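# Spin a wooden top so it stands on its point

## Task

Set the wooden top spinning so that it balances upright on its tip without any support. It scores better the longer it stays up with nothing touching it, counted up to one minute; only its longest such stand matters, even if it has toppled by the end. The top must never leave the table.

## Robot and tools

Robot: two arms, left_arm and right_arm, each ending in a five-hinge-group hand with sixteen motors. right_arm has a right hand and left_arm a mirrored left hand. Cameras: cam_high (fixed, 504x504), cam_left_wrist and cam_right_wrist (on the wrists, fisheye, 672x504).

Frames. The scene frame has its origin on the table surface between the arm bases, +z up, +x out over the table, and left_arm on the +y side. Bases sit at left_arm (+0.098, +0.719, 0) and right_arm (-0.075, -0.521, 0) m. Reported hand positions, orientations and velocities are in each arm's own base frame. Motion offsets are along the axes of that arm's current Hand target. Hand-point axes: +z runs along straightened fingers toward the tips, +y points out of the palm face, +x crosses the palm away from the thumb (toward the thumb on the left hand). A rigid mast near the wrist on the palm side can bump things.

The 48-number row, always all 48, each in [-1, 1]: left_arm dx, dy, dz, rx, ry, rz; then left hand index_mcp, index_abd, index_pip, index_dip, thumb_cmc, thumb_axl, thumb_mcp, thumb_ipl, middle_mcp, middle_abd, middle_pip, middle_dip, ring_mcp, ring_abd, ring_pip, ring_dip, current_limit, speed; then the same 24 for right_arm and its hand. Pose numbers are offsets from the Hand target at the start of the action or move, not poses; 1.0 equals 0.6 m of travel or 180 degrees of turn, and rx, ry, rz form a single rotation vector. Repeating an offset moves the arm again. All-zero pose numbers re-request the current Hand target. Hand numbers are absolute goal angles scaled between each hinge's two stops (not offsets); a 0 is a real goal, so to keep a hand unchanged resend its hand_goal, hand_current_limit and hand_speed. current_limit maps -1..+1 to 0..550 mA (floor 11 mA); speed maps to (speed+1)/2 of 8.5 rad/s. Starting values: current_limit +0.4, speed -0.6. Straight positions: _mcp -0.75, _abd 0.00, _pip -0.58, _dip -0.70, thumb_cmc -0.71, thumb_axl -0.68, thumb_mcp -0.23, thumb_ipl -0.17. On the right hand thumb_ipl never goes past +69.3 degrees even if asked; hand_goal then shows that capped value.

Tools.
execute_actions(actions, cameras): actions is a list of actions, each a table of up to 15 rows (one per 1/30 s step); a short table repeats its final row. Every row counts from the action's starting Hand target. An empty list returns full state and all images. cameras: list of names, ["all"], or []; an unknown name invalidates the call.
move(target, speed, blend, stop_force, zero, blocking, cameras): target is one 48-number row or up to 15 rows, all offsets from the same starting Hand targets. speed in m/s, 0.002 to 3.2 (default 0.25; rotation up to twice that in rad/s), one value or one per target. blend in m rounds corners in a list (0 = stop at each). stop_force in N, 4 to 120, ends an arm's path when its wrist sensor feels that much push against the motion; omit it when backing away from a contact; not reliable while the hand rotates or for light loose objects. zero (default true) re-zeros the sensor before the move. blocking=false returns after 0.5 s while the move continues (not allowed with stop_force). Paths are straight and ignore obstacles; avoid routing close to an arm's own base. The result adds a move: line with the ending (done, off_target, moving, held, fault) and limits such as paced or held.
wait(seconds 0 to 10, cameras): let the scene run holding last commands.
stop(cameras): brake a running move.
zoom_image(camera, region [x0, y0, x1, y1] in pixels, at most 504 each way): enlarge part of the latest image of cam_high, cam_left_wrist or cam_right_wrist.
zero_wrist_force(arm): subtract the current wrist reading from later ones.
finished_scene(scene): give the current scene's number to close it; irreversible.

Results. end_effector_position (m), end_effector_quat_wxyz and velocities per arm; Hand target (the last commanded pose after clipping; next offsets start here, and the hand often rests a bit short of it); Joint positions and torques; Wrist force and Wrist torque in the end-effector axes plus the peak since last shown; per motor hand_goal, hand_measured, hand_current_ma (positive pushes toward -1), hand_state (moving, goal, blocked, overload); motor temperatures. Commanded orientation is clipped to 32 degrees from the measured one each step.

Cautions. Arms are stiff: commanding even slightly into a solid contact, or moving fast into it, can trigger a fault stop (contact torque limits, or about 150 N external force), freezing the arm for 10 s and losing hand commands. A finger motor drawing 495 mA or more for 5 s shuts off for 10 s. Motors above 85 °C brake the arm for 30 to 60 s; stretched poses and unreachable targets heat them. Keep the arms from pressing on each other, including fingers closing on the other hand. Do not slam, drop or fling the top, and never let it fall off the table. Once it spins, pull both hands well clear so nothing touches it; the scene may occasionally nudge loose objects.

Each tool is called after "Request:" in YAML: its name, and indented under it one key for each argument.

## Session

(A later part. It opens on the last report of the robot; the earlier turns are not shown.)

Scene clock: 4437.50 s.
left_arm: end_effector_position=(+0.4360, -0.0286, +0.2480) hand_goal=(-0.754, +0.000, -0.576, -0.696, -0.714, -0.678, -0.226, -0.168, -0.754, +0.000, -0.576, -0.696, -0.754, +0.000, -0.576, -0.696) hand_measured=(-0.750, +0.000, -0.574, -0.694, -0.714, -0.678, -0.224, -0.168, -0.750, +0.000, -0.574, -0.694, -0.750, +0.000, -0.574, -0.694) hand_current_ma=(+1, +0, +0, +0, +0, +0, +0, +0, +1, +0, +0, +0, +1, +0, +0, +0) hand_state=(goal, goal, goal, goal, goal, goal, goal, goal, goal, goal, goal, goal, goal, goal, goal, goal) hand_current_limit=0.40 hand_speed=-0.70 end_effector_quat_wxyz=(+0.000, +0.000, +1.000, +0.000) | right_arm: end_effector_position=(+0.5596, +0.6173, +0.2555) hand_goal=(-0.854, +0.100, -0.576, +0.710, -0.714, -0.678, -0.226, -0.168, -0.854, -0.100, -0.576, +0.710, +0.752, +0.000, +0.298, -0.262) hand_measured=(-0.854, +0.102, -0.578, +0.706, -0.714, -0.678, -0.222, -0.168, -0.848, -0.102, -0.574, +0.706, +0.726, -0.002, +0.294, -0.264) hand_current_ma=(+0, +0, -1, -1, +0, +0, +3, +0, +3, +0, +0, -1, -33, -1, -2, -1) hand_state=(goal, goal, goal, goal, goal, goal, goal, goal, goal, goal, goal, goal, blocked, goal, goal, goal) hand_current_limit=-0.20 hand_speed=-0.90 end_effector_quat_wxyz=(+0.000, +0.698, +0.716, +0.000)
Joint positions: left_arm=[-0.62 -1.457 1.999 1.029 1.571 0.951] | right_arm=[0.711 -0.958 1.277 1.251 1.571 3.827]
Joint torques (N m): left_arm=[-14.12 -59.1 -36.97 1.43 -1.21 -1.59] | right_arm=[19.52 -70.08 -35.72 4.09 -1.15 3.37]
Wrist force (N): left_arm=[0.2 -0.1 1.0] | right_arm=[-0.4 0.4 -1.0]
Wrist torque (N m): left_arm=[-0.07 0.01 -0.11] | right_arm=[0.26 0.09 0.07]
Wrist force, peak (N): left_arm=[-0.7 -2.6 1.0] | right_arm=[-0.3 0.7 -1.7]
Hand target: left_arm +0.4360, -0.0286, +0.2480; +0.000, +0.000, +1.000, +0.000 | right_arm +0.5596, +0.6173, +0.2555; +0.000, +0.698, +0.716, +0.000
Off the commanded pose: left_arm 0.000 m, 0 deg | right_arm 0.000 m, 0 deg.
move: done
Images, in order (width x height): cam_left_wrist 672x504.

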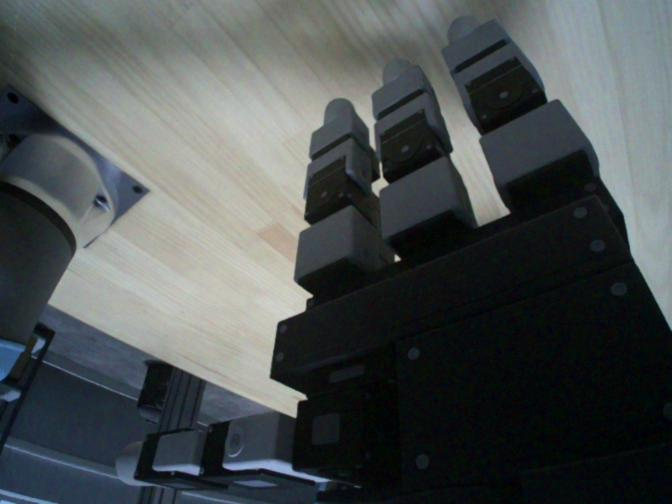

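Request:
execute_actions:
  actions: []
  cameras: ["all"]

Scene clock: 4470.23 s.
left_arm: end_effector_position=(+0.4360, -0.0286, +0.2480) hand_goal=(-0.754, +0.000, -0.576, -0.696, -0.714, -0.678, -0.226, -0.168, -0.754, +0.000, -0.576, -0.696, -0.754, +0.000, -0.576, -0.696) hand_measured=(-0.750, +0.000, -0.574, -0.694, -0.714, -0.678, -0.224, -0.168, -0.750, +0.000, -0.574, -0.694, -0.750, +0.000, -0.574, -0.694) hand_current_ma=(+1, +0, +0, +0, +0, +0, +0, +0, +1, +0, +0, +0, +1, +0, +0, +0) hand_state=(goal, goal, goal, goal, goal, goal, goal, goal, goal, goal, goal, goal, goal, goal, goal, goal) hand_current_limit=0.40 hand_speed=-0.70 end_effector_quat_wxyz=(+0.000, +0.000, +1.000, +0.000) | right_arm: end_effector_position=(+0.5596, +0.6173, +0.2555) hand_goal=(-0.854, +0.100, -0.576, +0.710, -0.714, -0.678, -0.226, -0.168, -0.854, -0.100, -0.576, +0.710, +0.752, +0.000, +0.298, -0.262) hand_measured=(-0.854, +0.102, -0.578, +0.706, -0.714, -0.678, -0.222, -0.168, -0.848, -0.102, -0.574, +0.706, +0.726, -0.002, +0.294, -0.264) hand_current_ma=(+0, +0, -1, -1, +0, +0, +3, +0, +3, +0, +0, -1, -33, -1, -2, -1) hand_state=(goal, goal, goal, goal, goal, goal, goal, goal, goal, goal, goal, goal, blocked, goal, goal, goal) hand_current_limit=-0.20 hand_speed=-0.90 end_effector_quat_wxyz=(+0.000, +0.698, +0.716, +0.000)
Joint positions: left_arm=[-0.62 -1.457 1.999 1.029 1.571 0.951] | right_arm=[0.711 -0.958 1.277 1.251 1.571 3.827]
Joint velocities: within noise
Joint torques (N m): left_arm=[-15.88 -58.92 -37.75 1.2 3.02 -1.8] | right_arm=[18.39 -72.14 -38.32 3.53 -1.05 3.16]
Motor temperatures (°C): left_arm=[28 33 29 33 29 32] | right_arm=[30 34 24 33 33 29]
Wrist force (N): left_arm=[-0.1 -0.3 1.2] | right_arm=[-0.1 0.4 -0.9]
Wrist torque (N m): left_arm=[-0.12 0.05 -0.13] | right_arm=[0.23 0.05 0.09]
Wrist force, peak (N): left_arm=[-0.1 -0.2 1.7] | right_arm=[0.1 0.4 -1.9]
Hand target: left_arm +0.4360, -0.0286, +0.2480; +0.000, +0.000, +1.000, +0.000 | right_arm +0.5596, +0.6173, +0.2555; +0.000, +0.698, +0.716, +0.000
Off the commanded pose: left_arm 0.000 m, 0 deg | right_arm 0.000 m, 0 deg.

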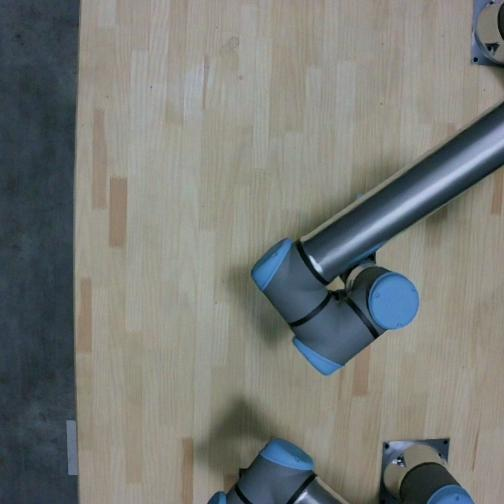

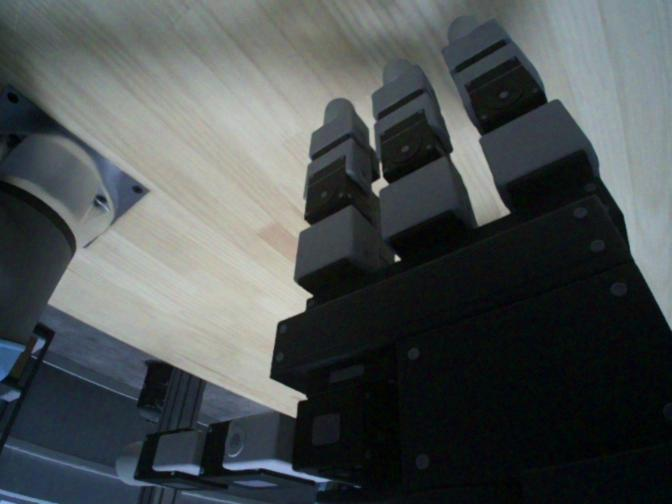

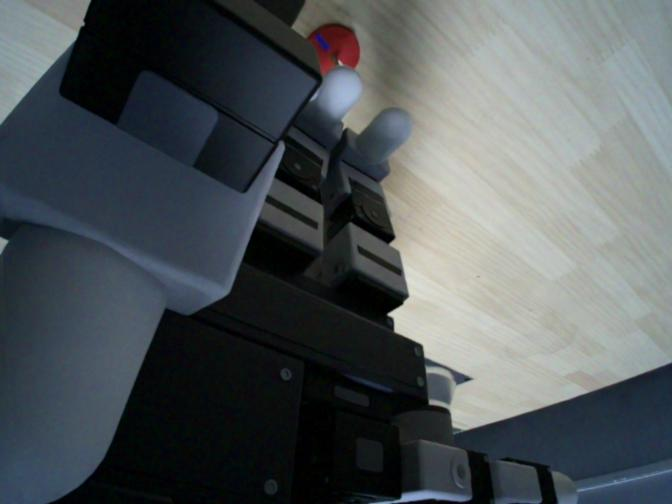

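Request:
move:
  target: [-0.2967,-0.899,-0.0367,-0.0697,0.1696,0.1985,-0.754,0,-0.576,-0.696,-0.714,-0.678,-0.226,-0.168,-0.754,0,-0.576,-0.696,-0.754,0,-0.576,-0.696,0.4,-0.7,0,0,0,0,0,0,-0.854,0.1,-0.576,0.71,-0.714,-0.678,-0.226,-0.168,-0.854,-0.1,-0.576,0.71,0.753,0,0.299,-0.261,-0.2,-0.9]
  speed: 0.15
  cameras: ["all"]

Scene clock: 4504.07 s.
left_arm: end_effector_position=(+0.5130, -0.2628, +0.2575) hand_goal=(-0.754, +0.000, -0.576, -0.696, -0.714, -0.678, -0.226, -0.168, -0.754, +0.000, -0.576, -0.696, -0.754, +0.000, -0.576, -0.696) hand_measured=(-0.752, +0.000, -0.576, -0.694, -0.716, -0.678, -0.222, -0.168, -0.754, +0.000, -0.576, -0.694, -0.754, +0.000, -0.576, -0.694) hand_current_ma=(+0, +0, +0, +0, +0, +0, +1, +0, +0, +0, +0, +0, +0, +0, +0, +0) hand_state=(goal, goal, goal, goal, goal, goal, goal, goal, goal, goal, goal, goal, goal, goal, goal, goal) hand_current_limit=0.40 hand_speed=-0.70 end_effector_quat_wxyz=(-0.115, +0.135, +0.983, +0.047) | right_arm: end_effector_position=(+0.5596, +0.6173, +0.2555) hand_goal=(-0.854, +0.100, -0.576, +0.710, -0.714, -0.678, -0.226, -0.168, -0.854, -0.100, -0.576, +0.710, +0.752, +0.000, +0.298, -0.262) hand_measured=(-0.854, +0.102, -0.578, +0.706, -0.714, -0.678, -0.222, -0.168, -0.848, -0.102, -0.574, +0.706, +0.726, -0.002, +0.294, -0.264) hand_current_ma=(+0, +0, -1, -1, +0, +0, +3, +0, +3, +0, +0, -1, -33, -1, -2, -1) hand_state=(goal, goal, goal, goal, goal, goal, goal, goal, goal, goal, goal, goal, blocked, goal, goal, goal) hand_current_limit=-0.20 hand_speed=-0.90 end_effector_quat_wxyz=(+0.000, +0.698, +0.716, +0.000)
Joint positions: left_arm=[-0.853 -1.112 1.609 1.31 1.65 0.999] | right_arm=[0.711 -0.958 1.277 1.251 1.571 3.827]
Joint torques (N m): left_arm=[9.88 -90.61 -26.61 2 -1.08 -1.48] | right_arm=[19.5 -73.6 -38.65 2.8 -0.97 2.99]
Wrist force (N): left_arm=[0.2 -0.9 0.3] | right_arm=[-0.3 0.5 -1.2]
Wrist torque (N m): left_arm=[-0.13 0.01 -0.07] | right_arm=[0.27 0.08 0.07]
Wrist force, peak (N): left_arm=[-0.7 -8.2 1.3] | right_arm=[-0.3 0.7 -1.7]
Hand target: left_arm +0.5131, -0.2627, +0.2575; -0.115, +0.135, +0.983, +0.047 (not the last commanded pose) | right_arm +0.5596, +0.6173, +0.2555; +0.000, +0.698, +0.716, +0.000
Off the commanded pose: left_arm 0.322 m, 28 deg | right_arm 0.000 m, 0 deg.
move: held (left_arm; a check stopped the path); limits=held
pose unreachable (left arm): on one or more control steps of this call, first in action 0 (counted from 0), this arm could not follow its commanded pose, so it was not sent that pose on those steps. It may still have moved: this result reports where it is.
cause: moving toward the commanded pose would bring a part of the arm too close to another arm (a part of this arm just beyond joint 3 (elbow) and a part of the right arm just beyond its joint 4 (wrist 1), 9 mm apart when this arm was first held).

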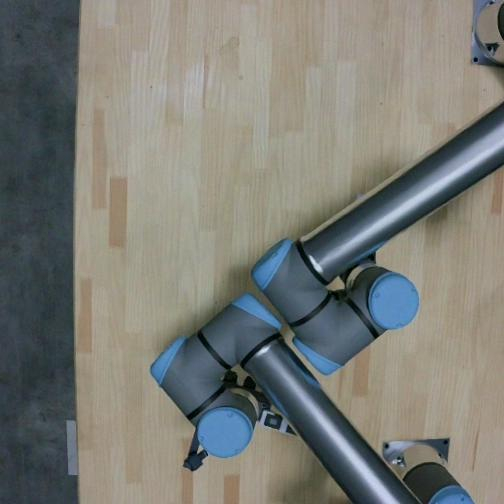

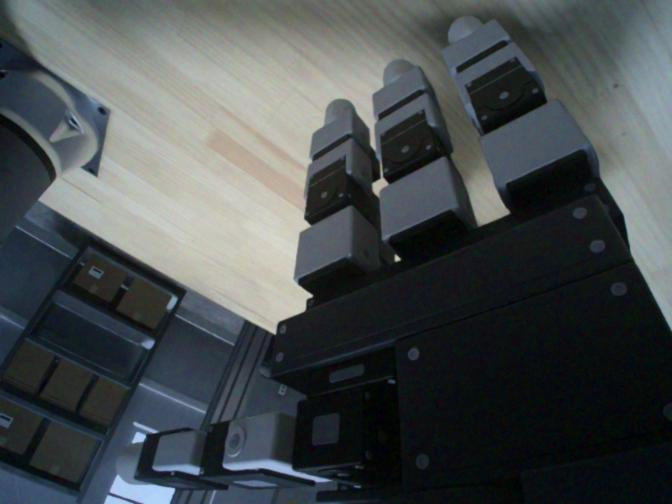

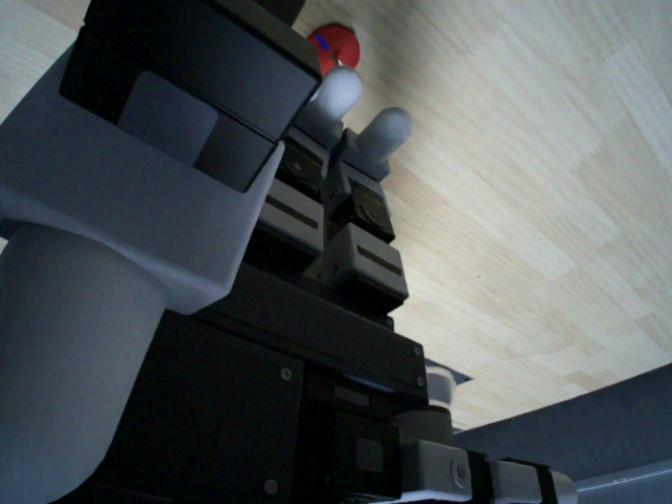

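Request:
move:
  target: [0,0,0,0,0,0,-0.754,0,-0.576,-0.696,-0.714,-0.678,-0.226,-0.168,-0.754,0,-0.576,-0.696,-0.754,0,-0.576,-0.696,0.4,-0.7,0,0,0,0,0,0,-0.754,0,-0.576,-0.696,-0.714,-0.678,-0.226,-0.168,-0.754,0,-0.576,-0.696,0.753,0,0.299,-0.261,0,-0.8]
  speed: 0.15
  cameras: ["cam_right_wrist"]

Request:
zoom_image:
  camera: "cam_right_wrist"
  region: [220, 0, 470, 200]

Scene clock: 4537.17 s.
left_arm: end_effector_position=(+0.5131, -0.2627, +0.2575) hand_goal=(-0.754, +0.000, -0.576, -0.696, -0.714, -0.678, -0.226, -0.168, -0.754, +0.000, -0.576, -0.696, -0.754, +0.000, -0.576, -0.696) hand_measured=(-0.752, +0.000, -0.576, -0.694, -0.716, -0.678, -0.222, -0.168, -0.754, +0.000, -0.576, -0.694, -0.754, +0.000, -0.576, -0.694) hand_current_ma=(+0, +0, +0, +0, +0, +0, +1, +0, +0, +0, +0, +0, +0, +0, +0, +0) hand_state=(goal, goal, goal, goal, goal, goal, goal, goal, goal, goal, goal, goal, goal, goal, goal, goal) hand_current_limit=0.40 hand_speed=-0.70 end_effector_quat_wxyz=(-0.115, +0.135, +0.983, +0.047) | right_arm: end_effector_position=(+0.5596, +0.6173, +0.2555) hand_goal=(-0.754, +0.000, -0.576, -0.696, -0.714, -0.678, -0.226, -0.168, -0.754, +0.000, -0.576, -0.696, +0.752, +0.000, +0.298, -0.262) hand_measured=(-0.756, +0.002, -0.578, -0.694, -0.714, -0.678, -0.222, -0.168, -0.756, -0.004, -0.574, -0.694, +0.726, -0.002, +0.294, -0.264) hand_current_ma=(+0, +1, -1, +1, +0, +0, +3, +0, +0, -1, +0, +1, -33, -1, -2, -1) hand_state=(goal, goal, goal, goal, goal, goal, goal, goal, goal, goal, goal, goal, blocked, goal, goal, goal) hand_current_limit=0.00 hand_speed=-0.80 end_effector_quat_wxyz=(+0.000, +0.698, +0.716, +0.000)
Joint positions: left_arm=[-0.853 -1.112 1.609 1.31 1.65 0.999] | right_arm=[0.711 -0.958 1.277 1.251 1.571 3.827]
Joint torques (N m): left_arm=[10.91 -87.99 -26.9 2.24 -4.33 -1.11] | right_arm=[16.63 -79.34 -38.25 2.17 -1.06 3.14]
Wrist force (N): left_arm=[0.0 -0.8 0.8] | right_arm=[-0.2 0.0 -1.0]
Wrist torque (N m): left_arm=[-0.16 0.03 -0.08] | right_arm=[0.21 0.06 0.08]
Wrist force, peak (N): left_arm=[0.0 -1.3 0.8] | right_arm=[0.0 0.8 -1.7]
Hand target: left_arm +0.5131, -0.2627, +0.2575; -0.115, +0.135, +0.983, +0.047 | right_arm +0.5596, +0.6173, +0.2555; +0.000, +0.698, +0.716, +0.000
Off the commanded pose: left_arm 0.000 m, 0 deg | right_arm 0.000 m, 0 deg.
move: done
Images, in order (width x height): cam_right_wrist 672x504.

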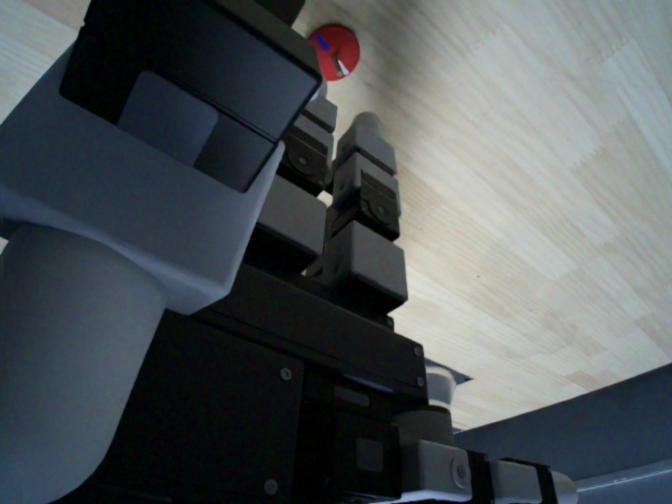

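Scaled by 2.016 from the camera's 672x504 image, which has a finer 960x720 frame.

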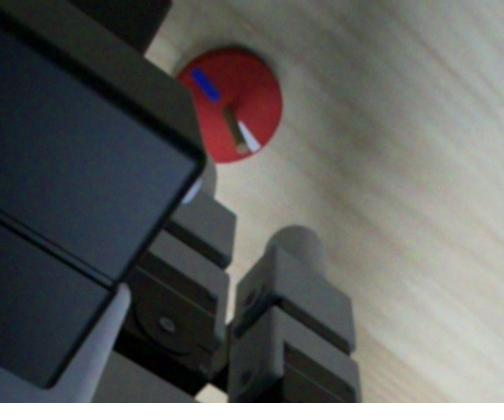

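Request:
zoom_image:
  camera: "cam_right_wrist"
  region: [310, 90, 430, 190]

Scaled by 4.200 from the camera's 672x504 image, which has a finer 960x720 frame.

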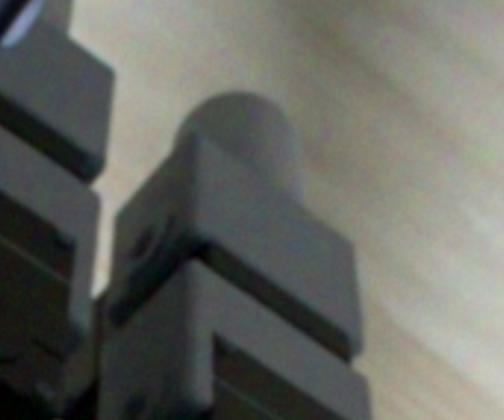

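Request:
move:
  target: [0.3753,0.599,0.1752,0.0295,-0.0719,-0.0841,-0.754,0,-0.576,-0.696,-0.714,-0.678,-0.226,-0.168,-0.754,0,-0.576,-0.696,-0.754,0,-0.576,-0.696,0.4,-0.7,0,0,0,0,0,0,-0.754,0.285,-0.576,-0.696,-0.714,-0.678,-0.226,-0.168,0.753,0,0.299,-0.261,-0.754,-0.285,-0.576,-0.696,0,-0.7]
  speed: 0.15
  cameras: ["cam_right_wrist"]

Request:
zoom_image:
  camera: "cam_right_wrist"
  region: [270, 0, 400, 130]

Scene clock: 4798.23 s.
left_arm: end_effector_position=(+0.3786, +0.1522, +0.2316) hand_goal=(-0.754, +0.000, -0.576, -0.696, -0.714, -0.678, -0.226, -0.168, -0.754, +0.000, -0.576, -0.696, -0.754, +0.000, -0.576, -0.696) hand_measured=(-0.752, +0.000, -0.576, -0.694, -0.716, -0.678, -0.222, -0.168, -0.754, +0.000, -0.576, -0.694, -0.754, +0.000, -0.576, -0.694) hand_current_ma=(+0, +0, +0, +0, +0, +0, +1, +0, +0, +0, +0, +0, +0, +0, +0, +0) hand_state=(goal, goal, goal, goal, goal, goal, goal, goal, goal, goal, goal, goal, goal, goal, goal, goal) hand_current_limit=0.40 hand_speed=-0.70 end_effector_quat_wxyz=(-0.002, +0.003, +1.000, +0.001) | right_arm: end_effector_position=(+0.5596, +0.6173, +0.2555) hand_goal=(-0.754, +0.284, -0.576, -0.696, -0.714, -0.678, -0.226, -0.168, +0.752, +0.000, +0.298, -0.262, -0.754, -0.286, -0.576, -0.696) hand_measured=(-0.756, +0.278, -0.578, -0.694, -0.714, -0.678, -0.222, -0.168, -0.200, -0.016, +0.046, -0.270, +0.176, -0.270, -0.346, -0.690) hand_current_ma=(+0, -2, -1, +1, +0, +0, +3, +0, -275, -12, -275, -5, +275, +12, +275, +3) hand_state=(goal, goal, goal, goal, goal, goal, goal, goal, blocked, goal, blocked, goal, blocked, goal, blocked, goal) hand_current_limit=0.00 hand_speed=-0.70 end_effector_quat_wxyz=(+0.000, +0.698, +0.716, +0.000)
Joint positions: left_arm=[-0.278 -1.551 2.137 0.99 1.57 1.3] | right_arm=[0.711 -0.958 1.277 1.251 1.571 3.827]
Joint torques (N m): left_arm=[11.54 -15.08 -35.4 7.84 3 1.29] | right_arm=[19.16 -81.7 -37.73 1.33 -0.39 3.12]
Wrist force (N): left_arm=[-0.3 -0.6 0.8] | right_arm=[0.1 0.1 -1.5]
Wrist torque (N m): left_arm=[-0.15 0.08 0.13] | right_arm=[0.31 0.03 0.10]
Wrist force, peak (N): left_arm=[-0.9 -2.4 0.2] | right_arm=[-0.1 0.5 -1.9]
Hand target: left_arm +0.3786, +0.1522, +0.2316; -0.002, +0.003, +1.000, +0.001 | right_arm +0.5596, +0.6173, +0.2555; +0.000, +0.698, +0.716, +0.000
Off the commanded pose: left_arm 0.000 m, 0 deg | right_arm 0.000 m, 0 deg.
move: done
Images, in order (width x height): cam_right_wrist 672x504.

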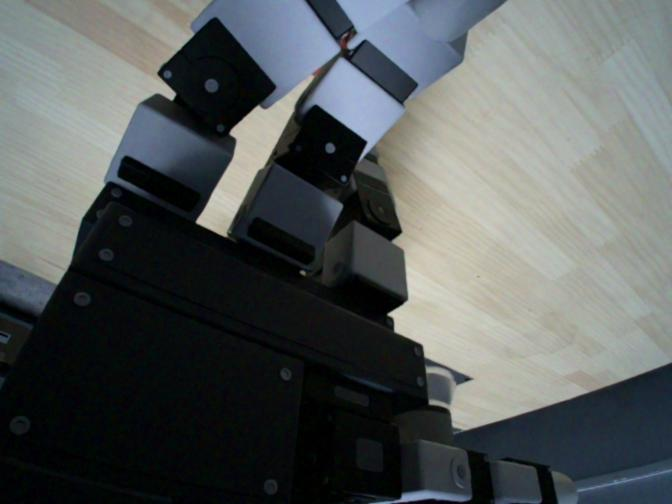

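Scaled by 3.877 from the camera's 672x504 image, which has a finer 960x720 frame.

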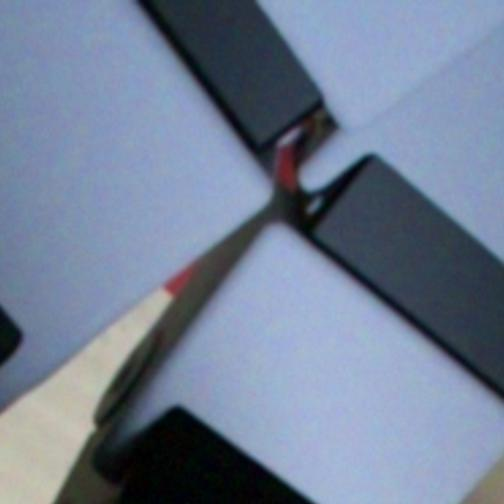

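Request:
move:
  target: [0,0,0,0,0,0,-0.754,0,-0.576,-0.696,-0.714,-0.678,-0.226,-0.168,-0.754,0,-0.576,-0.696,-0.754,0,-0.576,-0.696,0.4,-0.7,0,0,0,0,0,0,-0.754,0,-0.576,-0.696,-0.714,-0.678,-0.226,-0.168,-0.754,0,-0.576,-0.696,0.753,0,0.299,-0.261,0,-0.7]
  speed: 0.15
  cameras: ["cam_right_wrist"]

Scene clock: 4805.43 s.
left_arm: end_effector_position=(+0.3786, +0.1522, +0.2316) hand_goal=(-0.754, +0.000, -0.576, -0.696, -0.714, -0.678, -0.226, -0.168, -0.754, +0.000, -0.576, -0.696, -0.754, +0.000, -0.576, -0.696) hand_measured=(-0.752, +0.000, -0.576, -0.694, -0.716, -0.678, -0.222, -0.168, -0.754, +0.000, -0.576, -0.694, -0.754, +0.000, -0.576, -0.694) hand_current_ma=(+0, +0, +0, +0, +0, +0, +1, +0, +0, +0, +0, +0, +0, +0, +0, +0) hand_state=(goal, goal, goal, goal, goal, goal, goal, goal, goal, goal, goal, goal, goal, goal, goal, goal) hand_current_limit=0.40 hand_speed=-0.70 end_effector_quat_wxyz=(-0.002, +0.003, +1.000, +0.001) | right_arm: end_effector_position=(+0.5596, +0.6173, +0.2555) hand_goal=(-0.754, +0.000, -0.576, -0.696, -0.714, -0.678, -0.226, -0.168, -0.754, +0.000, -0.576, -0.696, +0.752, +0.000, +0.298, -0.262) hand_measured=(-0.756, +0.002, -0.578, -0.694, -0.714, -0.678, -0.222, -0.168, -0.750, -0.004, -0.572, -0.694, +0.724, -0.002, +0.286, -0.264) hand_current_ma=(+0, +1, -1, +1, +0, +0, +3, +0, +1, -1, +1, +1, -34, -1, -8, -1) hand_state=(goal, goal, goal, goal, goal, goal, goal, goal, goal, goal, goal, goal, blocked, goal, goal, goal) hand_current_limit=0.00 hand_speed=-0.70 end_effector_quat_wxyz=(+0.000, +0.698, +0.716, +0.000)
Joint positions: left_arm=[-0.278 -1.551 2.137 0.99 1.57 1.3] | right_arm=[0.711 -0.958 1.277 1.251 1.571 3.827]
Joint torques (N m): left_arm=[11.34 -13.35 -35.79 8.02 3.31 1.99] | right_arm=[20.43 -81.47 -37.06 1.53 -0.16 2.79]
Wrist force (N): left_arm=[-0.5 -0.5 0.7] | right_arm=[-0.3 0.5 -1.2]
Wrist torque (N m): left_arm=[-0.13 0.10 0.11] | right_arm=[0.29 0.09 0.08]
Wrist force, peak (N): left_arm=[-0.3 -0.8 0.9] | right_arm=[-0.3 0.4 -1.7]
Hand target: left_arm +0.3786, +0.1522, +0.2316; -0.002, +0.003, +1.000, +0.001 | right_arm +0.5596, +0.6173, +0.2555; +0.000, +0.698, +0.716, +0.000
Off the commanded pose: left_arm 0.000 m, 0 deg | right_arm 0.000 m, 0 deg.
move: done
Images, in order (width x height): cam_right_wrist 672x504.

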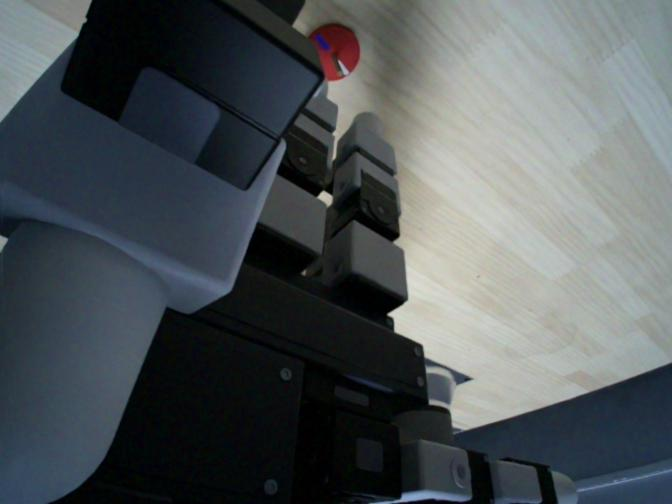

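Request:
move:
  target:
    - [0,0,0,0,0,0,-0.754,0,-0.576,-0.696,-0.714,-0.678,-0.226,-0.168,-0.754,0,-0.576,-0.696,-0.754,0,-0.576,-0.696,0.4,-0.7,0,0,0,0,0,0,-0.754,0.285,-0.576,-0.696,-0.714,-0.678,-0.226,-0.168,-0.754,0,-0.576,-0.696,-0.754,0,-0.576,-0.696,0,-0.7]
    - [0,0,0,0,0,0,-0.754,0,-0.576,-0.696,-0.714,-0.678,-0.226,-0.168,-0.754,0,-0.576,-0.696,-0.754,0,-0.576,-0.696,0.4,-0.7,0,0,0,0,0,0,-0.754,0.2,-0.576,-0.696,-0.714,-0.678,-0.226,-0.168,0.753,0,0.299,-0.261,-0.754,0,-0.576,-0.696,0,-0.7]
    - [0,0,0,0,0,0,-0.754,0,-0.576,-0.696,-0.714,-0.678,-0.226,-0.168,-0.754,0,-0.576,-0.696,-0.754,0,-0.576,-0.696,0.4,-0.7,0,0,0,0,0,0,-0.754,0.285,-0.576,-0.696,-0.714,-0.678,-0.226,-0.168,0.753,0,0.299,-0.261,-0.754,-0.285,-0.576,-0.696,0,-0.7]
  speed: 0.15
  cameras: ["cam_right_wrist"]

Request:
zoom_image:
  camera: "cam_right_wrist"
  region: [270, 0, 400, 130]

Scene clock: 4822.77 s.
left_arm: end_effector_position=(+0.3786, +0.1522, +0.2316) hand_goal=(-0.754, +0.000, -0.576, -0.696, -0.714, -0.678, -0.226, -0.168, -0.754, +0.000, -0.576, -0.696, -0.754, +0.000, -0.576, -0.696) hand_measured=(-0.752, +0.000, -0.576, -0.694, -0.716, -0.678, -0.222, -0.168, -0.754, +0.000, -0.576, -0.694, -0.754, +0.000, -0.576, -0.694) hand_current_ma=(+0, +0, +0, +0, +0, +0, +1, +0, +0, +0, +0, +0, +0, +0, +0, +0) hand_state=(goal, goal, goal, goal, goal, goal, goal, goal, goal, goal, goal, goal, goal, goal, goal, goal) hand_current_limit=0.40 hand_speed=-0.70 end_effector_quat_wxyz=(-0.002, +0.003, +1.000, +0.001) | right_arm: end_effector_position=(+0.5596, +0.6173, +0.2555) hand_goal=(-0.754, +0.284, -0.576, -0.696, -0.714, -0.678, -0.226, -0.168, +0.752, +0.000, +0.298, -0.262, -0.754, -0.286, -0.576, -0.696) hand_measured=(-0.750, +0.278, -0.574, -0.694, -0.714, -0.678, -0.222, -0.168, +0.736, +0.004, +0.294, -0.264, -0.750, -0.280, -0.574, -0.694) hand_current_ma=(+2, -2, +0, +1, +0, +0, +3, +0, -16, +1, -1, -1, +2, +2, +0, +1) hand_state=(goal, goal, goal, goal, goal, goal, goal, goal, goal, goal, goal, goal, goal, goal, goal, goal) hand_current_limit=0.00 hand_speed=-0.70 end_effector_quat_wxyz=(+0.000, +0.698, +0.716, +0.000)
Joint positions: left_arm=[-0.278 -1.551 2.137 0.99 1.57 1.3] | right_arm=[0.711 -0.958 1.277 1.251 1.571 3.827]
Joint torques (N m): left_arm=[9.78 -14.75 -35.86 7.78 3.37 1.83] | right_arm=[18.57 -83.46 -37.66 2.58 -0.16 2.44]
Wrist force (N): left_arm=[-0.4 -0.5 0.6] | right_arm=[-0.1 0.3 -1.1]
Wrist torque (N m): left_arm=[-0.12 0.09 0.12] | right_arm=[0.27 0.06 0.09]
Wrist force, peak (N): left_arm=[-0.2 -0.3 1.3] | right_arm=[0.1 0.9 -1.8]
Hand target: left_arm +0.3786, +0.1522, +0.2316; -0.002, +0.003, +1.000, +0.001 | right_arm +0.5596, +0.6173, +0.2555; +0.000, +0.698, +0.716, +0.000
Off the commanded pose: left_arm 0.000 m, 0 deg | right_arm 0.000 m, 0 deg.
move: done
Images, in order (width x height): cam_right_wrist 672x504.

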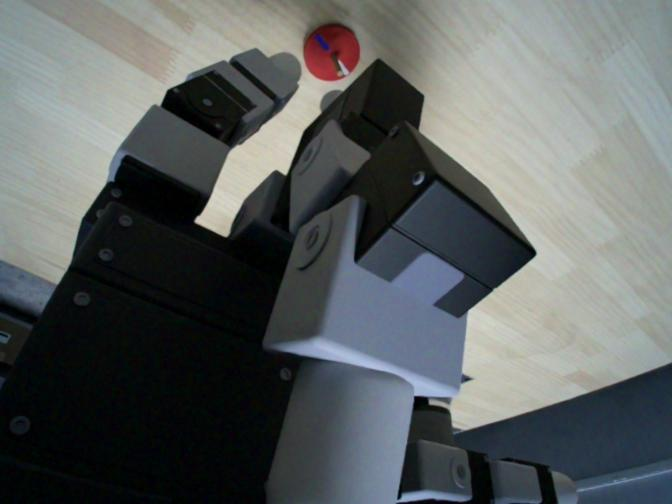

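Scaled by 3.877 from the camera's 672x504 image, which has a finer 960x720 frame.

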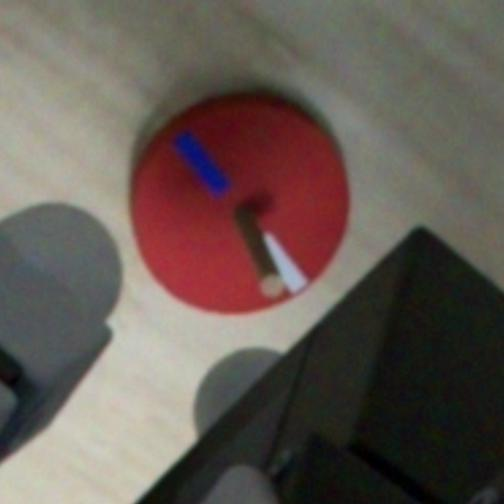

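Request:
move:
  target: [0,0,0,0,0,0,-0.754,0,-0.576,-0.696,-0.714,-0.678,-0.226,-0.168,-0.754,0,-0.576,-0.696,-0.754,0,-0.576,-0.696,0.4,-0.7,-0.12392,-0.02572,0.14735,0.00053,0.09667,0,-0.754,0.285,-0.576,-0.696,-0.714,-0.678,-0.226,-0.168,0.753,0,0.299,-0.261,-0.754,-0.285,-0.576,-0.696,0,-0.7]
  speed: 0.1
  cameras: ["cam_right_wrist"]

Request:
zoom_image:
  camera: "cam_right_wrist"
  region: [260, 0, 370, 110]

Scene clock: 4848.80 s.
left_arm: end_effector_position=(+0.3786, +0.1522, +0.2316) hand_goal=(-0.754, +0.000, -0.576, -0.696, -0.714, -0.678, -0.226, -0.168, -0.754, +0.000, -0.576, -0.696, -0.754, +0.000, -0.576, -0.696) hand_measured=(-0.752, +0.000, -0.576, -0.694, -0.716, -0.678, -0.222, -0.168, -0.754, +0.000, -0.576, -0.694, -0.754, +0.000, -0.576, -0.694) hand_current_ma=(+0, +0, +0, +0, +0, +0, +1, +0, +0, +0, +0, +0, +0, +0, +0, +0) hand_state=(goal, goal, goal, goal, goal, goal, goal, goal, goal, goal, goal, goal, goal, goal, goal, goal) hand_current_limit=0.40 hand_speed=-0.70 end_effector_quat_wxyz=(-0.002, +0.003, +1.000, +0.001) | right_arm: end_effector_position=(+0.5462, +0.5426, +0.1672) hand_goal=(-0.754, +0.284, -0.576, -0.696, -0.714, -0.678, -0.226, -0.168, +0.752, +0.000, +0.298, -0.262, -0.754, -0.286, -0.576, -0.696) hand_measured=(-0.750, +0.278, -0.574, -0.694, -0.714, -0.678, -0.222, -0.168, +0.736, +0.002, +0.294, -0.264, -0.750, -0.284, -0.574, -0.694) hand_current_ma=(+2, -2, +0, +1, +0, +0, +3, +0, -15, +0, -1, -1, +2, +1, +0, +1) hand_state=(goal, goal, goal, goal, goal, goal, goal, goal, goal, goal, goal, goal, goal, goal, goal, goal) hand_current_limit=0.00 hand_speed=-0.70 end_effector_quat_wxyz=(-0.109, +0.690, +0.708, +0.105)
Joint positions: left_arm=[-0.278 -1.551 2.137 0.99 1.57 1.3] | right_arm=[0.55 -1.095 1.643 0.868 1.308 3.687]
Joint torques (N m): left_arm=[9.36 -16.47 -38.14 7.54 3.47 1.79] | right_arm=[16.47 -50.8 -25.73 3.13 -0.75 3.59]
Wrist force (N): left_arm=[-0.2 -0.5 0.7] | right_arm=[0.1 0.3 -1.0]
Wrist torque (N m): left_arm=[-0.13 0.07 0.12] | right_arm=[0.23 0.07 -0.04]
Wrist force, peak (N): left_arm=[-0.5 -0.4 1.2] | right_arm=[1.0 0.2 -2.1]
Hand target: left_arm +0.3786, +0.1522, +0.2316; -0.002, +0.003, +1.000, +0.001 | right_arm +0.5461, +0.5426, +0.1670; -0.109, +0.690, +0.708, +0.105
Off the commanded pose: left_arm 0.000 m, 0 deg | right_arm 0.000 m, 0 deg.
move: done
Images, in order (width x height): cam_right_wrist 672x504.

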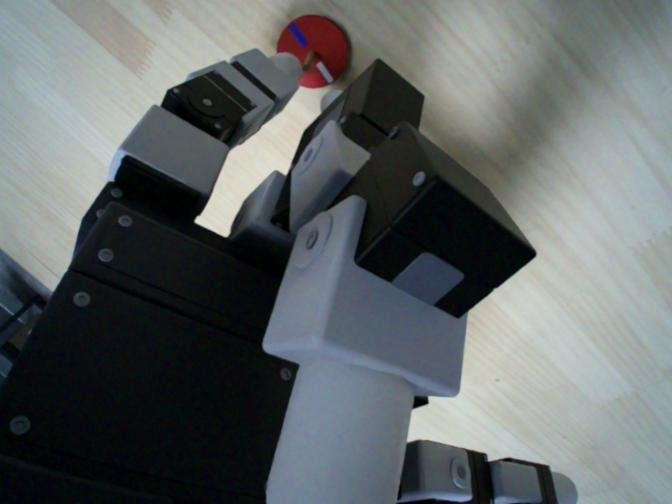

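Scaled by 4.582 from the camera's 672x504 image, which has a finer 960x720 frame.

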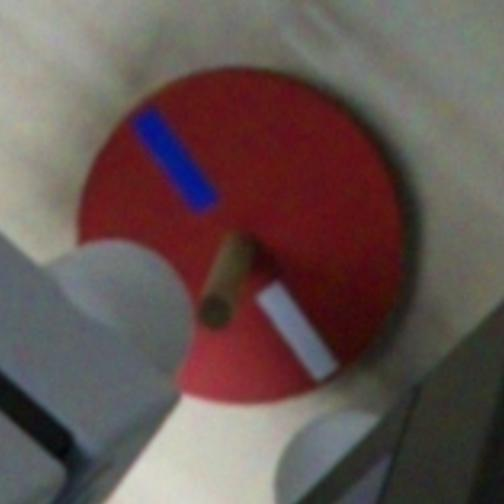

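Request:
move:
  target:
    - [0,0,0,0,0,0,-0.754,0,-0.576,-0.696,-0.714,-0.678,-0.226,-0.168,-0.754,0,-0.576,-0.696,-0.754,0,-0.576,-0.696,0.4,-0.7,0.00583,-0.00167,0.0367,0,0,0,-0.754,0.285,-0.576,-0.696,-0.714,-0.678,-0.226,-0.168,0.753,0,0.299,-0.261,-0.754,-0.285,-0.576,-0.696,0,-0.7]
    - [0,0,0,0,0,0,-0.754,0,-0.576,-0.696,-0.714,-0.678,-0.226,-0.168,-0.754,0,-0.576,-0.696,-0.754,0,-0.576,-0.696,0.4,-0.7,0.00833,-0.00167,0.07417,0,0,0,-0.754,0.285,-0.576,-0.696,-0.714,-0.678,-0.226,-0.168,0.753,0,0.299,-0.261,-0.754,-0.285,-0.576,-0.696,0,-0.7]
  speed: 0.05
  cameras: ["cam_right_wrist"]

Request:
zoom_image:
  camera: "cam_right_wrist"
  region: [260, 30, 370, 140]

Scene clock: 4895.30 s.
left_arm: end_effector_position=(+0.3786, +0.1522, +0.2316) hand_goal=(-0.754, +0.000, -0.576, -0.696, -0.714, -0.678, -0.226, -0.168, -0.754, +0.000, -0.576, -0.696, -0.754, +0.000, -0.576, -0.696) hand_measured=(-0.752, +0.000, -0.576, -0.694, -0.716, -0.678, -0.222, -0.168, -0.754, +0.000, -0.576, -0.694, -0.754, +0.000, -0.576, -0.694) hand_current_ma=(+0, +0, +0, +0, +0, +0, +1, +0, +0, +0, +0, +0, +0, +0, +0, +0) hand_state=(goal, goal, goal, goal, goal, goal, goal, goal, goal, goal, goal, goal, goal, goal, goal, goal) hand_current_limit=0.40 hand_speed=-0.70 end_effector_quat_wxyz=(-0.002, +0.003, +1.000, +0.001) | right_arm: end_effector_position=(+0.5445, +0.5608, +0.1259) hand_goal=(-0.754, +0.284, -0.576, -0.696, -0.714, -0.678, -0.226, -0.168, +0.752, +0.000, +0.298, -0.262, -0.754, -0.286, -0.576, -0.696) hand_measured=(-0.750, +0.278, -0.574, -0.694, -0.714, -0.678, -0.222, -0.168, +0.736, +0.002, +0.294, -0.264, -0.750, -0.284, -0.574, -0.694) hand_current_ma=(+2, -2, +0, +1, +0, +0, +3, +0, -14, +0, -1, -1, +2, +1, +0, +1) hand_state=(goal, goal, goal, goal, goal, goal, goal, goal, goal, goal, goal, goal, goal, goal, goal, goal) hand_current_limit=0.00 hand_speed=-0.70 end_effector_quat_wxyz=(-0.109, +0.690, +0.708, +0.105)
Joint positions: left_arm=[-0.278 -1.551 2.137 0.99 1.57 1.3] | right_arm=[0.575 -1.042 1.642 0.81 1.312 3.712]
Joint torques (N m): left_arm=[6.73 -15.84 -36.67 6.81 2.64 1.63] | right_arm=[-12.96 -86.43 -35.84 6.39 1.07 -1.52]
Wrist force (N): left_arm=[-0.3 -0.4 0.6] | right_arm=[0.1 0.0 -0.8]
Wrist torque (N m): left_arm=[-0.11 0.07 0.12] | right_arm=[0.15 0.08 -0.15]
Wrist force, peak (N): left_arm=[-0.4 -0.7 1.1] | right_arm=[0.1 -0.1 -1.7]
Hand target: left_arm +0.3786, +0.1522, +0.2316; -0.002, +0.003, +1.000, +0.001 | right_arm +0.5446, +0.5607, +0.1261; -0.109, +0.690, +0.708, +0.105
Off the commanded pose: left_arm 0.000 m, 0 deg | right_arm 0.000 m, 0 deg.
move: done
Images, in order (width x height): cam_right_wrist 672x504.

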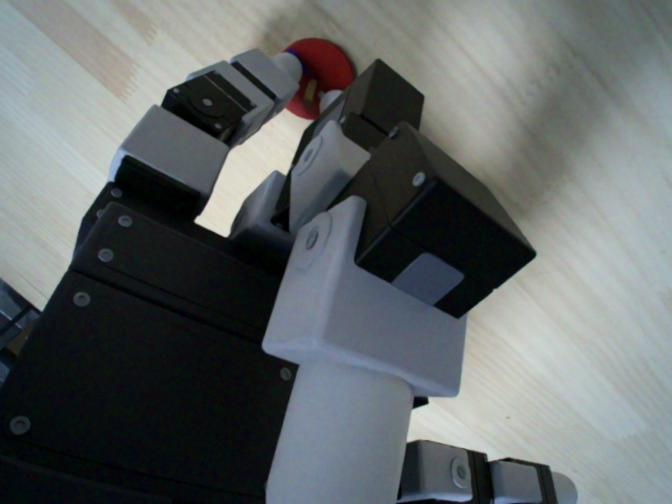

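Scaled by 4.582 from the camera's 672x504 image, which has a finer 960x720 frame.

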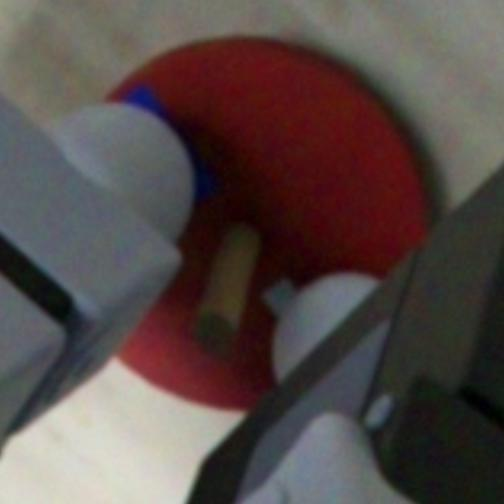

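Request:
move:
  target: [0,0,0,0,0,0,-0.754,0,-0.576,-0.696,-0.714,-0.678,-0.226,-0.168,-0.754,0,-0.576,-0.696,-0.754,0,-0.576,-0.696,0.4,-0.7,0,0.0008,0,0,0,0,-0.754,0.335,-0.576,-0.696,-0.714,-0.678,-0.226,-0.168,0.753,0,0.299,-0.261,-0.754,-0.335,-0.576,-0.696,0,-0.85]
  speed: 0.05
  cameras: ["cam_right_wrist"]

Request:
zoom_image:
  camera: "cam_right_wrist"
  region: [260, 30, 370, 140]

Scene clock: 4916.77 s.
left_arm: end_effector_position=(+0.3786, +0.1522, +0.2316) hand_goal=(-0.754, +0.000, -0.576, -0.696, -0.714, -0.678, -0.226, -0.168, -0.754, +0.000, -0.576, -0.696, -0.754, +0.000, -0.576, -0.696) hand_measured=(-0.752, +0.000, -0.576, -0.694, -0.716, -0.678, -0.222, -0.168, -0.754, +0.000, -0.576, -0.694, -0.754, +0.000, -0.576, -0.694) hand_current_ma=(+0, +0, +0, +0, +0, +0, +1, +0, +0, +0, +0, +0, +0, +0, +0, +0) hand_state=(goal, goal, goal, goal, goal, goal, goal, goal, goal, goal, goal, goal, goal, goal, goal, goal) hand_current_limit=0.40 hand_speed=-0.70 end_effector_quat_wxyz=(-0.002, +0.003, +1.000, +0.001) | right_arm: end_effector_position=(+0.5451, +0.5607, +0.1261) hand_goal=(-0.754, +0.334, -0.576, -0.696, -0.714, -0.678, -0.226, -0.168, +0.752, +0.000, +0.298, -0.262, -0.754, -0.336, -0.576, -0.696) hand_measured=(-0.750, +0.326, -0.574, -0.694, -0.714, -0.678, -0.222, -0.168, +0.736, +0.002, +0.294, -0.264, -0.750, -0.332, -0.574, -0.694) hand_current_ma=(+2, -4, +0, +1, +0, +0, +3, +0, -14, +0, -1, -1, +2, +1, +0, +1) hand_state=(goal, goal, goal, goal, goal, goal, goal, goal, goal, goal, goal, goal, goal, goal, goal, goal) hand_current_limit=0.00 hand_speed=-0.85 end_effector_quat_wxyz=(-0.109, +0.690, +0.708, +0.105)
Joint positions: left_arm=[-0.278 -1.551 2.137 0.99 1.57 1.3] | right_arm=[0.574 -1.042 1.641 0.811 1.312 3.711]
Joint torques (N m): left_arm=[6.44 -14.16 -35.5 6.83 2.32 1.66] | right_arm=[-16.24 -52.15 -36.95 6.07 -1.65 -3.92]
Wrist force (N): left_arm=[-0.3 -0.2 0.8] | right_arm=[0.3 0.0 -0.8]
Wrist torque (N m): left_arm=[-0.10 0.07 0.12] | right_arm=[0.17 0.07 0.00]
Wrist force, peak (N): left_arm=[-0.5 -0.6 1.1] | right_arm=[0.3 0.0 -1.3]
Hand target: left_arm +0.3786, +0.1522, +0.2316; -0.002, +0.003, +1.000, +0.001 | right_arm +0.5451, +0.5607, +0.1261; -0.109, +0.690, +0.708, +0.105
Off the commanded pose: left_arm 0.000 m, 0 deg | right_arm 0.000 m, 0 deg.
move: done
Images, in order (width x height): cam_right_wrist 672x504.

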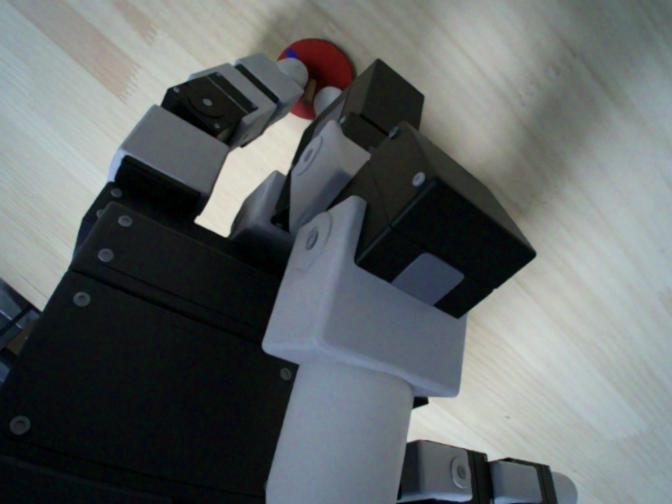

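Scaled by 4.582 from the camera's 672x504 image, which has a finer 960x720 frame.

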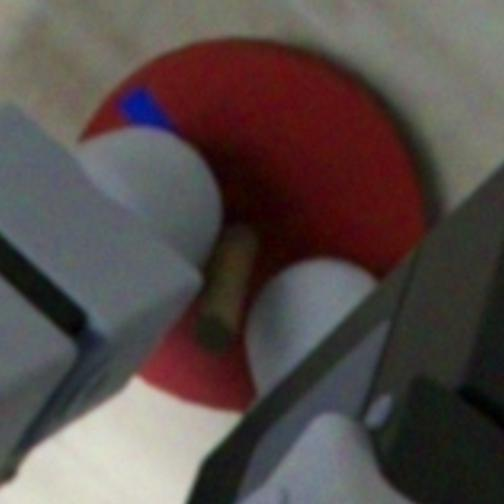

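Request:
move:
  target: [0,0,0,0,0,0,-0.754,0,-0.576,-0.696,-0.714,-0.678,-0.226,-0.168,-0.754,0,-0.576,-0.696,-0.754,0,-0.576,-0.696,0.4,-0.7,0,0,0.016,0,0,0,-0.754,0.335,-0.576,-0.696,-0.714,-0.678,-0.226,-0.168,0.753,0,0.299,-0.261,-0.754,-0.335,-0.576,-0.696,0,-0.85]
  speed: 0.004
  stop_force: 4
  cameras: ["cam_right_wrist"]

Request:
zoom_image:
  camera: "cam_right_wrist"
  region: [260, 30, 370, 140]

Scene clock: 4924.97 s.
left_arm: end_effector_position=(+0.3786, +0.1522, +0.2316) hand_goal=(-0.754, +0.000, -0.576, -0.696, -0.714, -0.678, -0.226, -0.168, -0.754, +0.000, -0.576, -0.696, -0.754, +0.000, -0.576, -0.696) hand_measured=(-0.752, +0.000, -0.576, -0.694, -0.716, -0.678, -0.222, -0.168, -0.754, +0.000, -0.576, -0.694, -0.754, +0.000, -0.576, -0.694) hand_current_ma=(+0, +0, +0, +0, +0, +0, +1, +0, +0, +0, +0, +0, +0, +0, +0, +0) hand_state=(goal, goal, goal, goal, goal, goal, goal, goal, goal, goal, goal, goal, goal, goal, goal, goal) hand_current_limit=0.40 hand_speed=-0.70 end_effector_quat_wxyz=(-0.002, +0.003, +1.000, +0.001) | right_arm: end_effector_position=(+0.5450, +0.5634, +0.1177) hand_goal=(-0.754, +0.334, -0.576, -0.696, -0.714, -0.678, -0.226, -0.168, +0.752, +0.000, +0.298, -0.262, -0.754, -0.336, -0.576, -0.696) hand_measured=(-0.750, +0.350, -0.574, -0.694, -0.714, -0.678, -0.222, -0.168, +0.736, +0.002, +0.294, -0.264, -0.750, -0.332, -0.574, -0.694) hand_current_ma=(+2, +12, +0, +1, +0, +0, +3, +0, -14, +0, -1, -1, +2, +1, +0, +1) hand_state=(goal, goal, goal, goal, goal, goal, goal, goal, goal, goal, goal, goal, goal, goal, goal, goal) hand_current_limit=0.00 hand_speed=-0.85 end_effector_quat_wxyz=(-0.109, +0.690, +0.708, +0.105)
Joint positions: left_arm=[-0.278 -1.551 2.137 0.99 1.57 1.3] | right_arm=[0.578 -1.032 1.642 0.799 1.312 3.715]
Joint torques (N m): left_arm=[3.86 -13.55 -34.93 6.42 2.83 1.77] | right_arm=[-3.65 -83.78 -23.83 5.94 0.47 -2.36]
Wrist force (N): left_arm=[-0.1 -0.5 0.5] | right_arm=[0.2 0.4 -5.0]
Wrist torque (N m): left_arm=[-0.12 0.04 0.14] | right_arm=[0.46 0.14 -0.12]
Wrist force, peak (N): left_arm=[-0.1 -0.6 1.1] | right_arm=[0.5 -0.3 -6.9]
Hand target: left_arm +0.3786, +0.1522, +0.2316; -0.002, +0.003, +1.000, +0.001 | right_arm +0.5450, +0.5633, +0.1177; -0.109, +0.690, +0.708, +0.105 (not the last commanded pose)
Off the commanded pose: left_arm 0.000 m, 0 deg | right_arm 0.001 m, 0 deg.
move: contact (right_arm)
Images, in order (width x height): cam_right_wrist 672x504.

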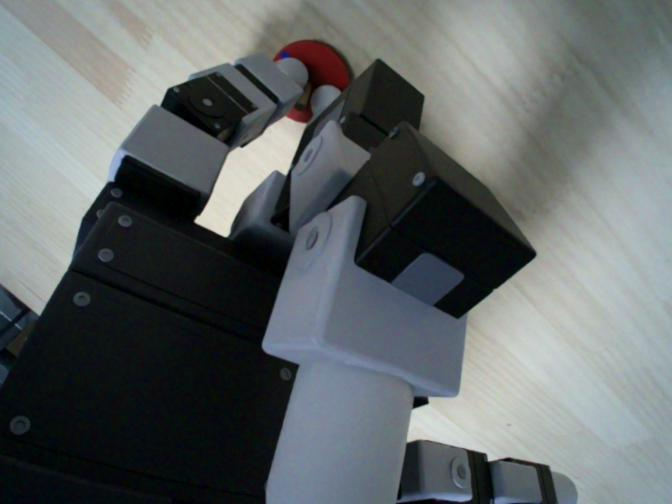

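Scaled by 4.582 from the camera's 672x504 image, which has a finer 960x720 frame.

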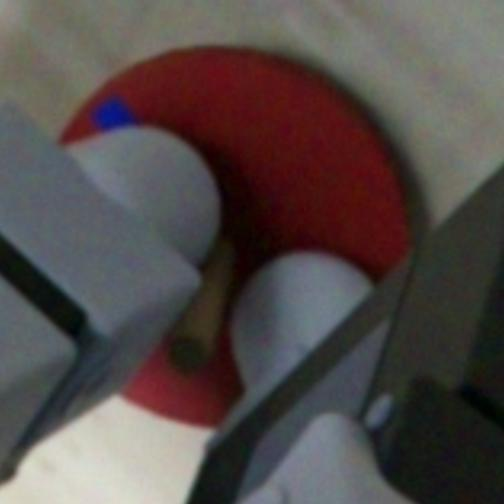

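Request:
move:
  target: [0,0,0,0,0,0,-0.754,0,-0.576,-0.696,-0.714,-0.678,-0.226,-0.168,-0.754,0,-0.576,-0.696,-0.754,0,-0.576,-0.696,0.4,-0.7,0,0,-0.0065,0,0,0,-0.754,0.285,-0.576,-0.696,-0.714,-0.678,-0.226,-0.168,0.753,0,0.299,-0.261,-0.754,-0.285,-0.576,-0.696,0,-0.85]
  speed: 0.02
  cameras: ["cam_right_wrist"]

Request:
zoom_image:
  camera: "cam_right_wrist"
  region: [270, 40, 360, 130]

Scene clock: 4948.60 s.
left_arm: end_effector_position=(+0.3786, +0.1522, +0.2316) hand_goal=(-0.754, +0.000, -0.576, -0.696, -0.714, -0.678, -0.226, -0.168, -0.754, +0.000, -0.576, -0.696, -0.754, +0.000, -0.576, -0.696) hand_measured=(-0.752, +0.000, -0.576, -0.694, -0.716, -0.678, -0.222, -0.168, -0.754, +0.000, -0.576, -0.694, -0.754, +0.000, -0.576, -0.694) hand_current_ma=(+0, +0, +0, +0, +0, +0, +1, +0, +0, +0, +0, +0, +0, +0, +0, +0) hand_state=(goal, goal, goal, goal, goal, goal, goal, goal, goal, goal, goal, goal, goal, goal, goal, goal) hand_current_limit=0.40 hand_speed=-0.70 end_effector_quat_wxyz=(-0.002, +0.003, +1.000, +0.001) | right_arm: end_effector_position=(+0.5450, +0.5621, +0.1215) hand_goal=(-0.754, +0.284, -0.576, -0.696, -0.714, -0.678, -0.226, -0.168, +0.752, +0.000, +0.298, -0.262, -0.754, -0.286, -0.576, -0.696) hand_measured=(-0.750, +0.284, -0.574, -0.694, -0.714, -0.678, -0.222, -0.168, +0.736, +0.002, +0.294, -0.264, -0.750, -0.290, -0.574, -0.694) hand_current_ma=(+2, +0, +0, +1, +0, +0, +3, +0, -14, +0, -1, -1, +2, -1, +0, +1) hand_state=(goal, goal, goal, goal, goal, goal, goal, goal, goal, goal, goal, goal, goal, goal, goal, goal) hand_current_limit=0.00 hand_speed=-0.85 end_effector_quat_wxyz=(-0.109, +0.690, +0.708, +0.105)
Joint positions: left_arm=[-0.278 -1.551 2.137 0.99 1.57 1.3] | right_arm=[0.576 -1.036 1.641 0.804 1.312 3.713]
Joint torques (N m): left_arm=[1.88 -15.21 -35.94 5.96 2.67 1.54] | right_arm=[-14.15 -71.73 -36.71 4.13 -2.81 -3.75]
Wrist force (N): left_arm=[-0.2 -0.3 1.2] | right_arm=[-0.1 -0.3 -0.6]
Wrist torque (N m): left_arm=[-0.14 0.08 0.13] | right_arm=[0.11 0.12 0.16]
Wrist force, peak (N): left_arm=[-0.4 -0.7 1.0] | right_arm=[0.0 0.0 -5.3]
Hand target: left_arm +0.3786, +0.1522, +0.2316; -0.002, +0.003, +1.000, +0.001 | right_arm +0.5450, +0.5622, +0.1214; -0.109, +0.690, +0.708, +0.105
Off the commanded pose: left_arm 0.000 m, 0 deg | right_arm 0.000 m, 0 deg.
move: done
Images, in order (width x height): cam_right_wrist 672x504.

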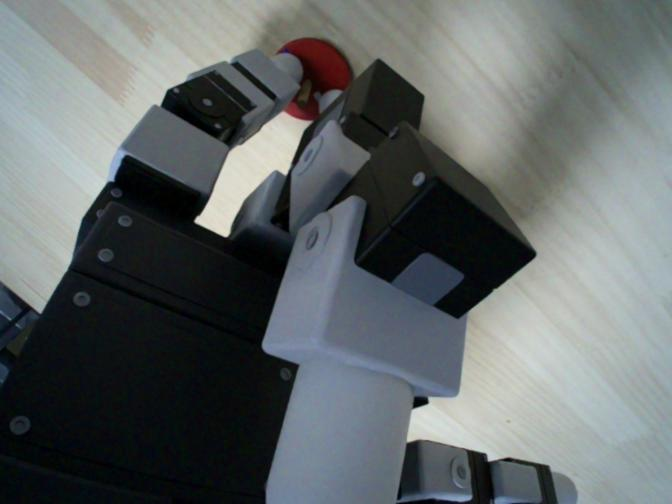

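Scaled by 5.600 from the camera's 672x504 image, which has a finer 960x720 frame.

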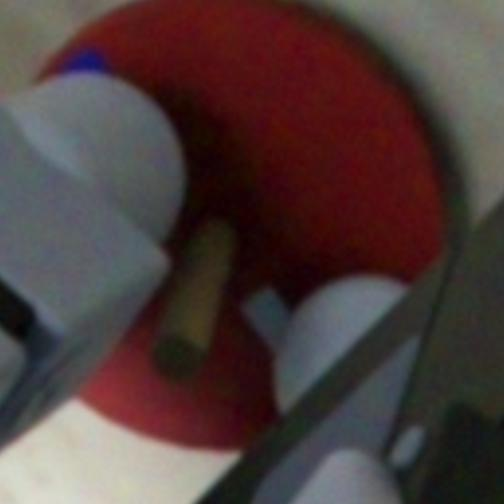

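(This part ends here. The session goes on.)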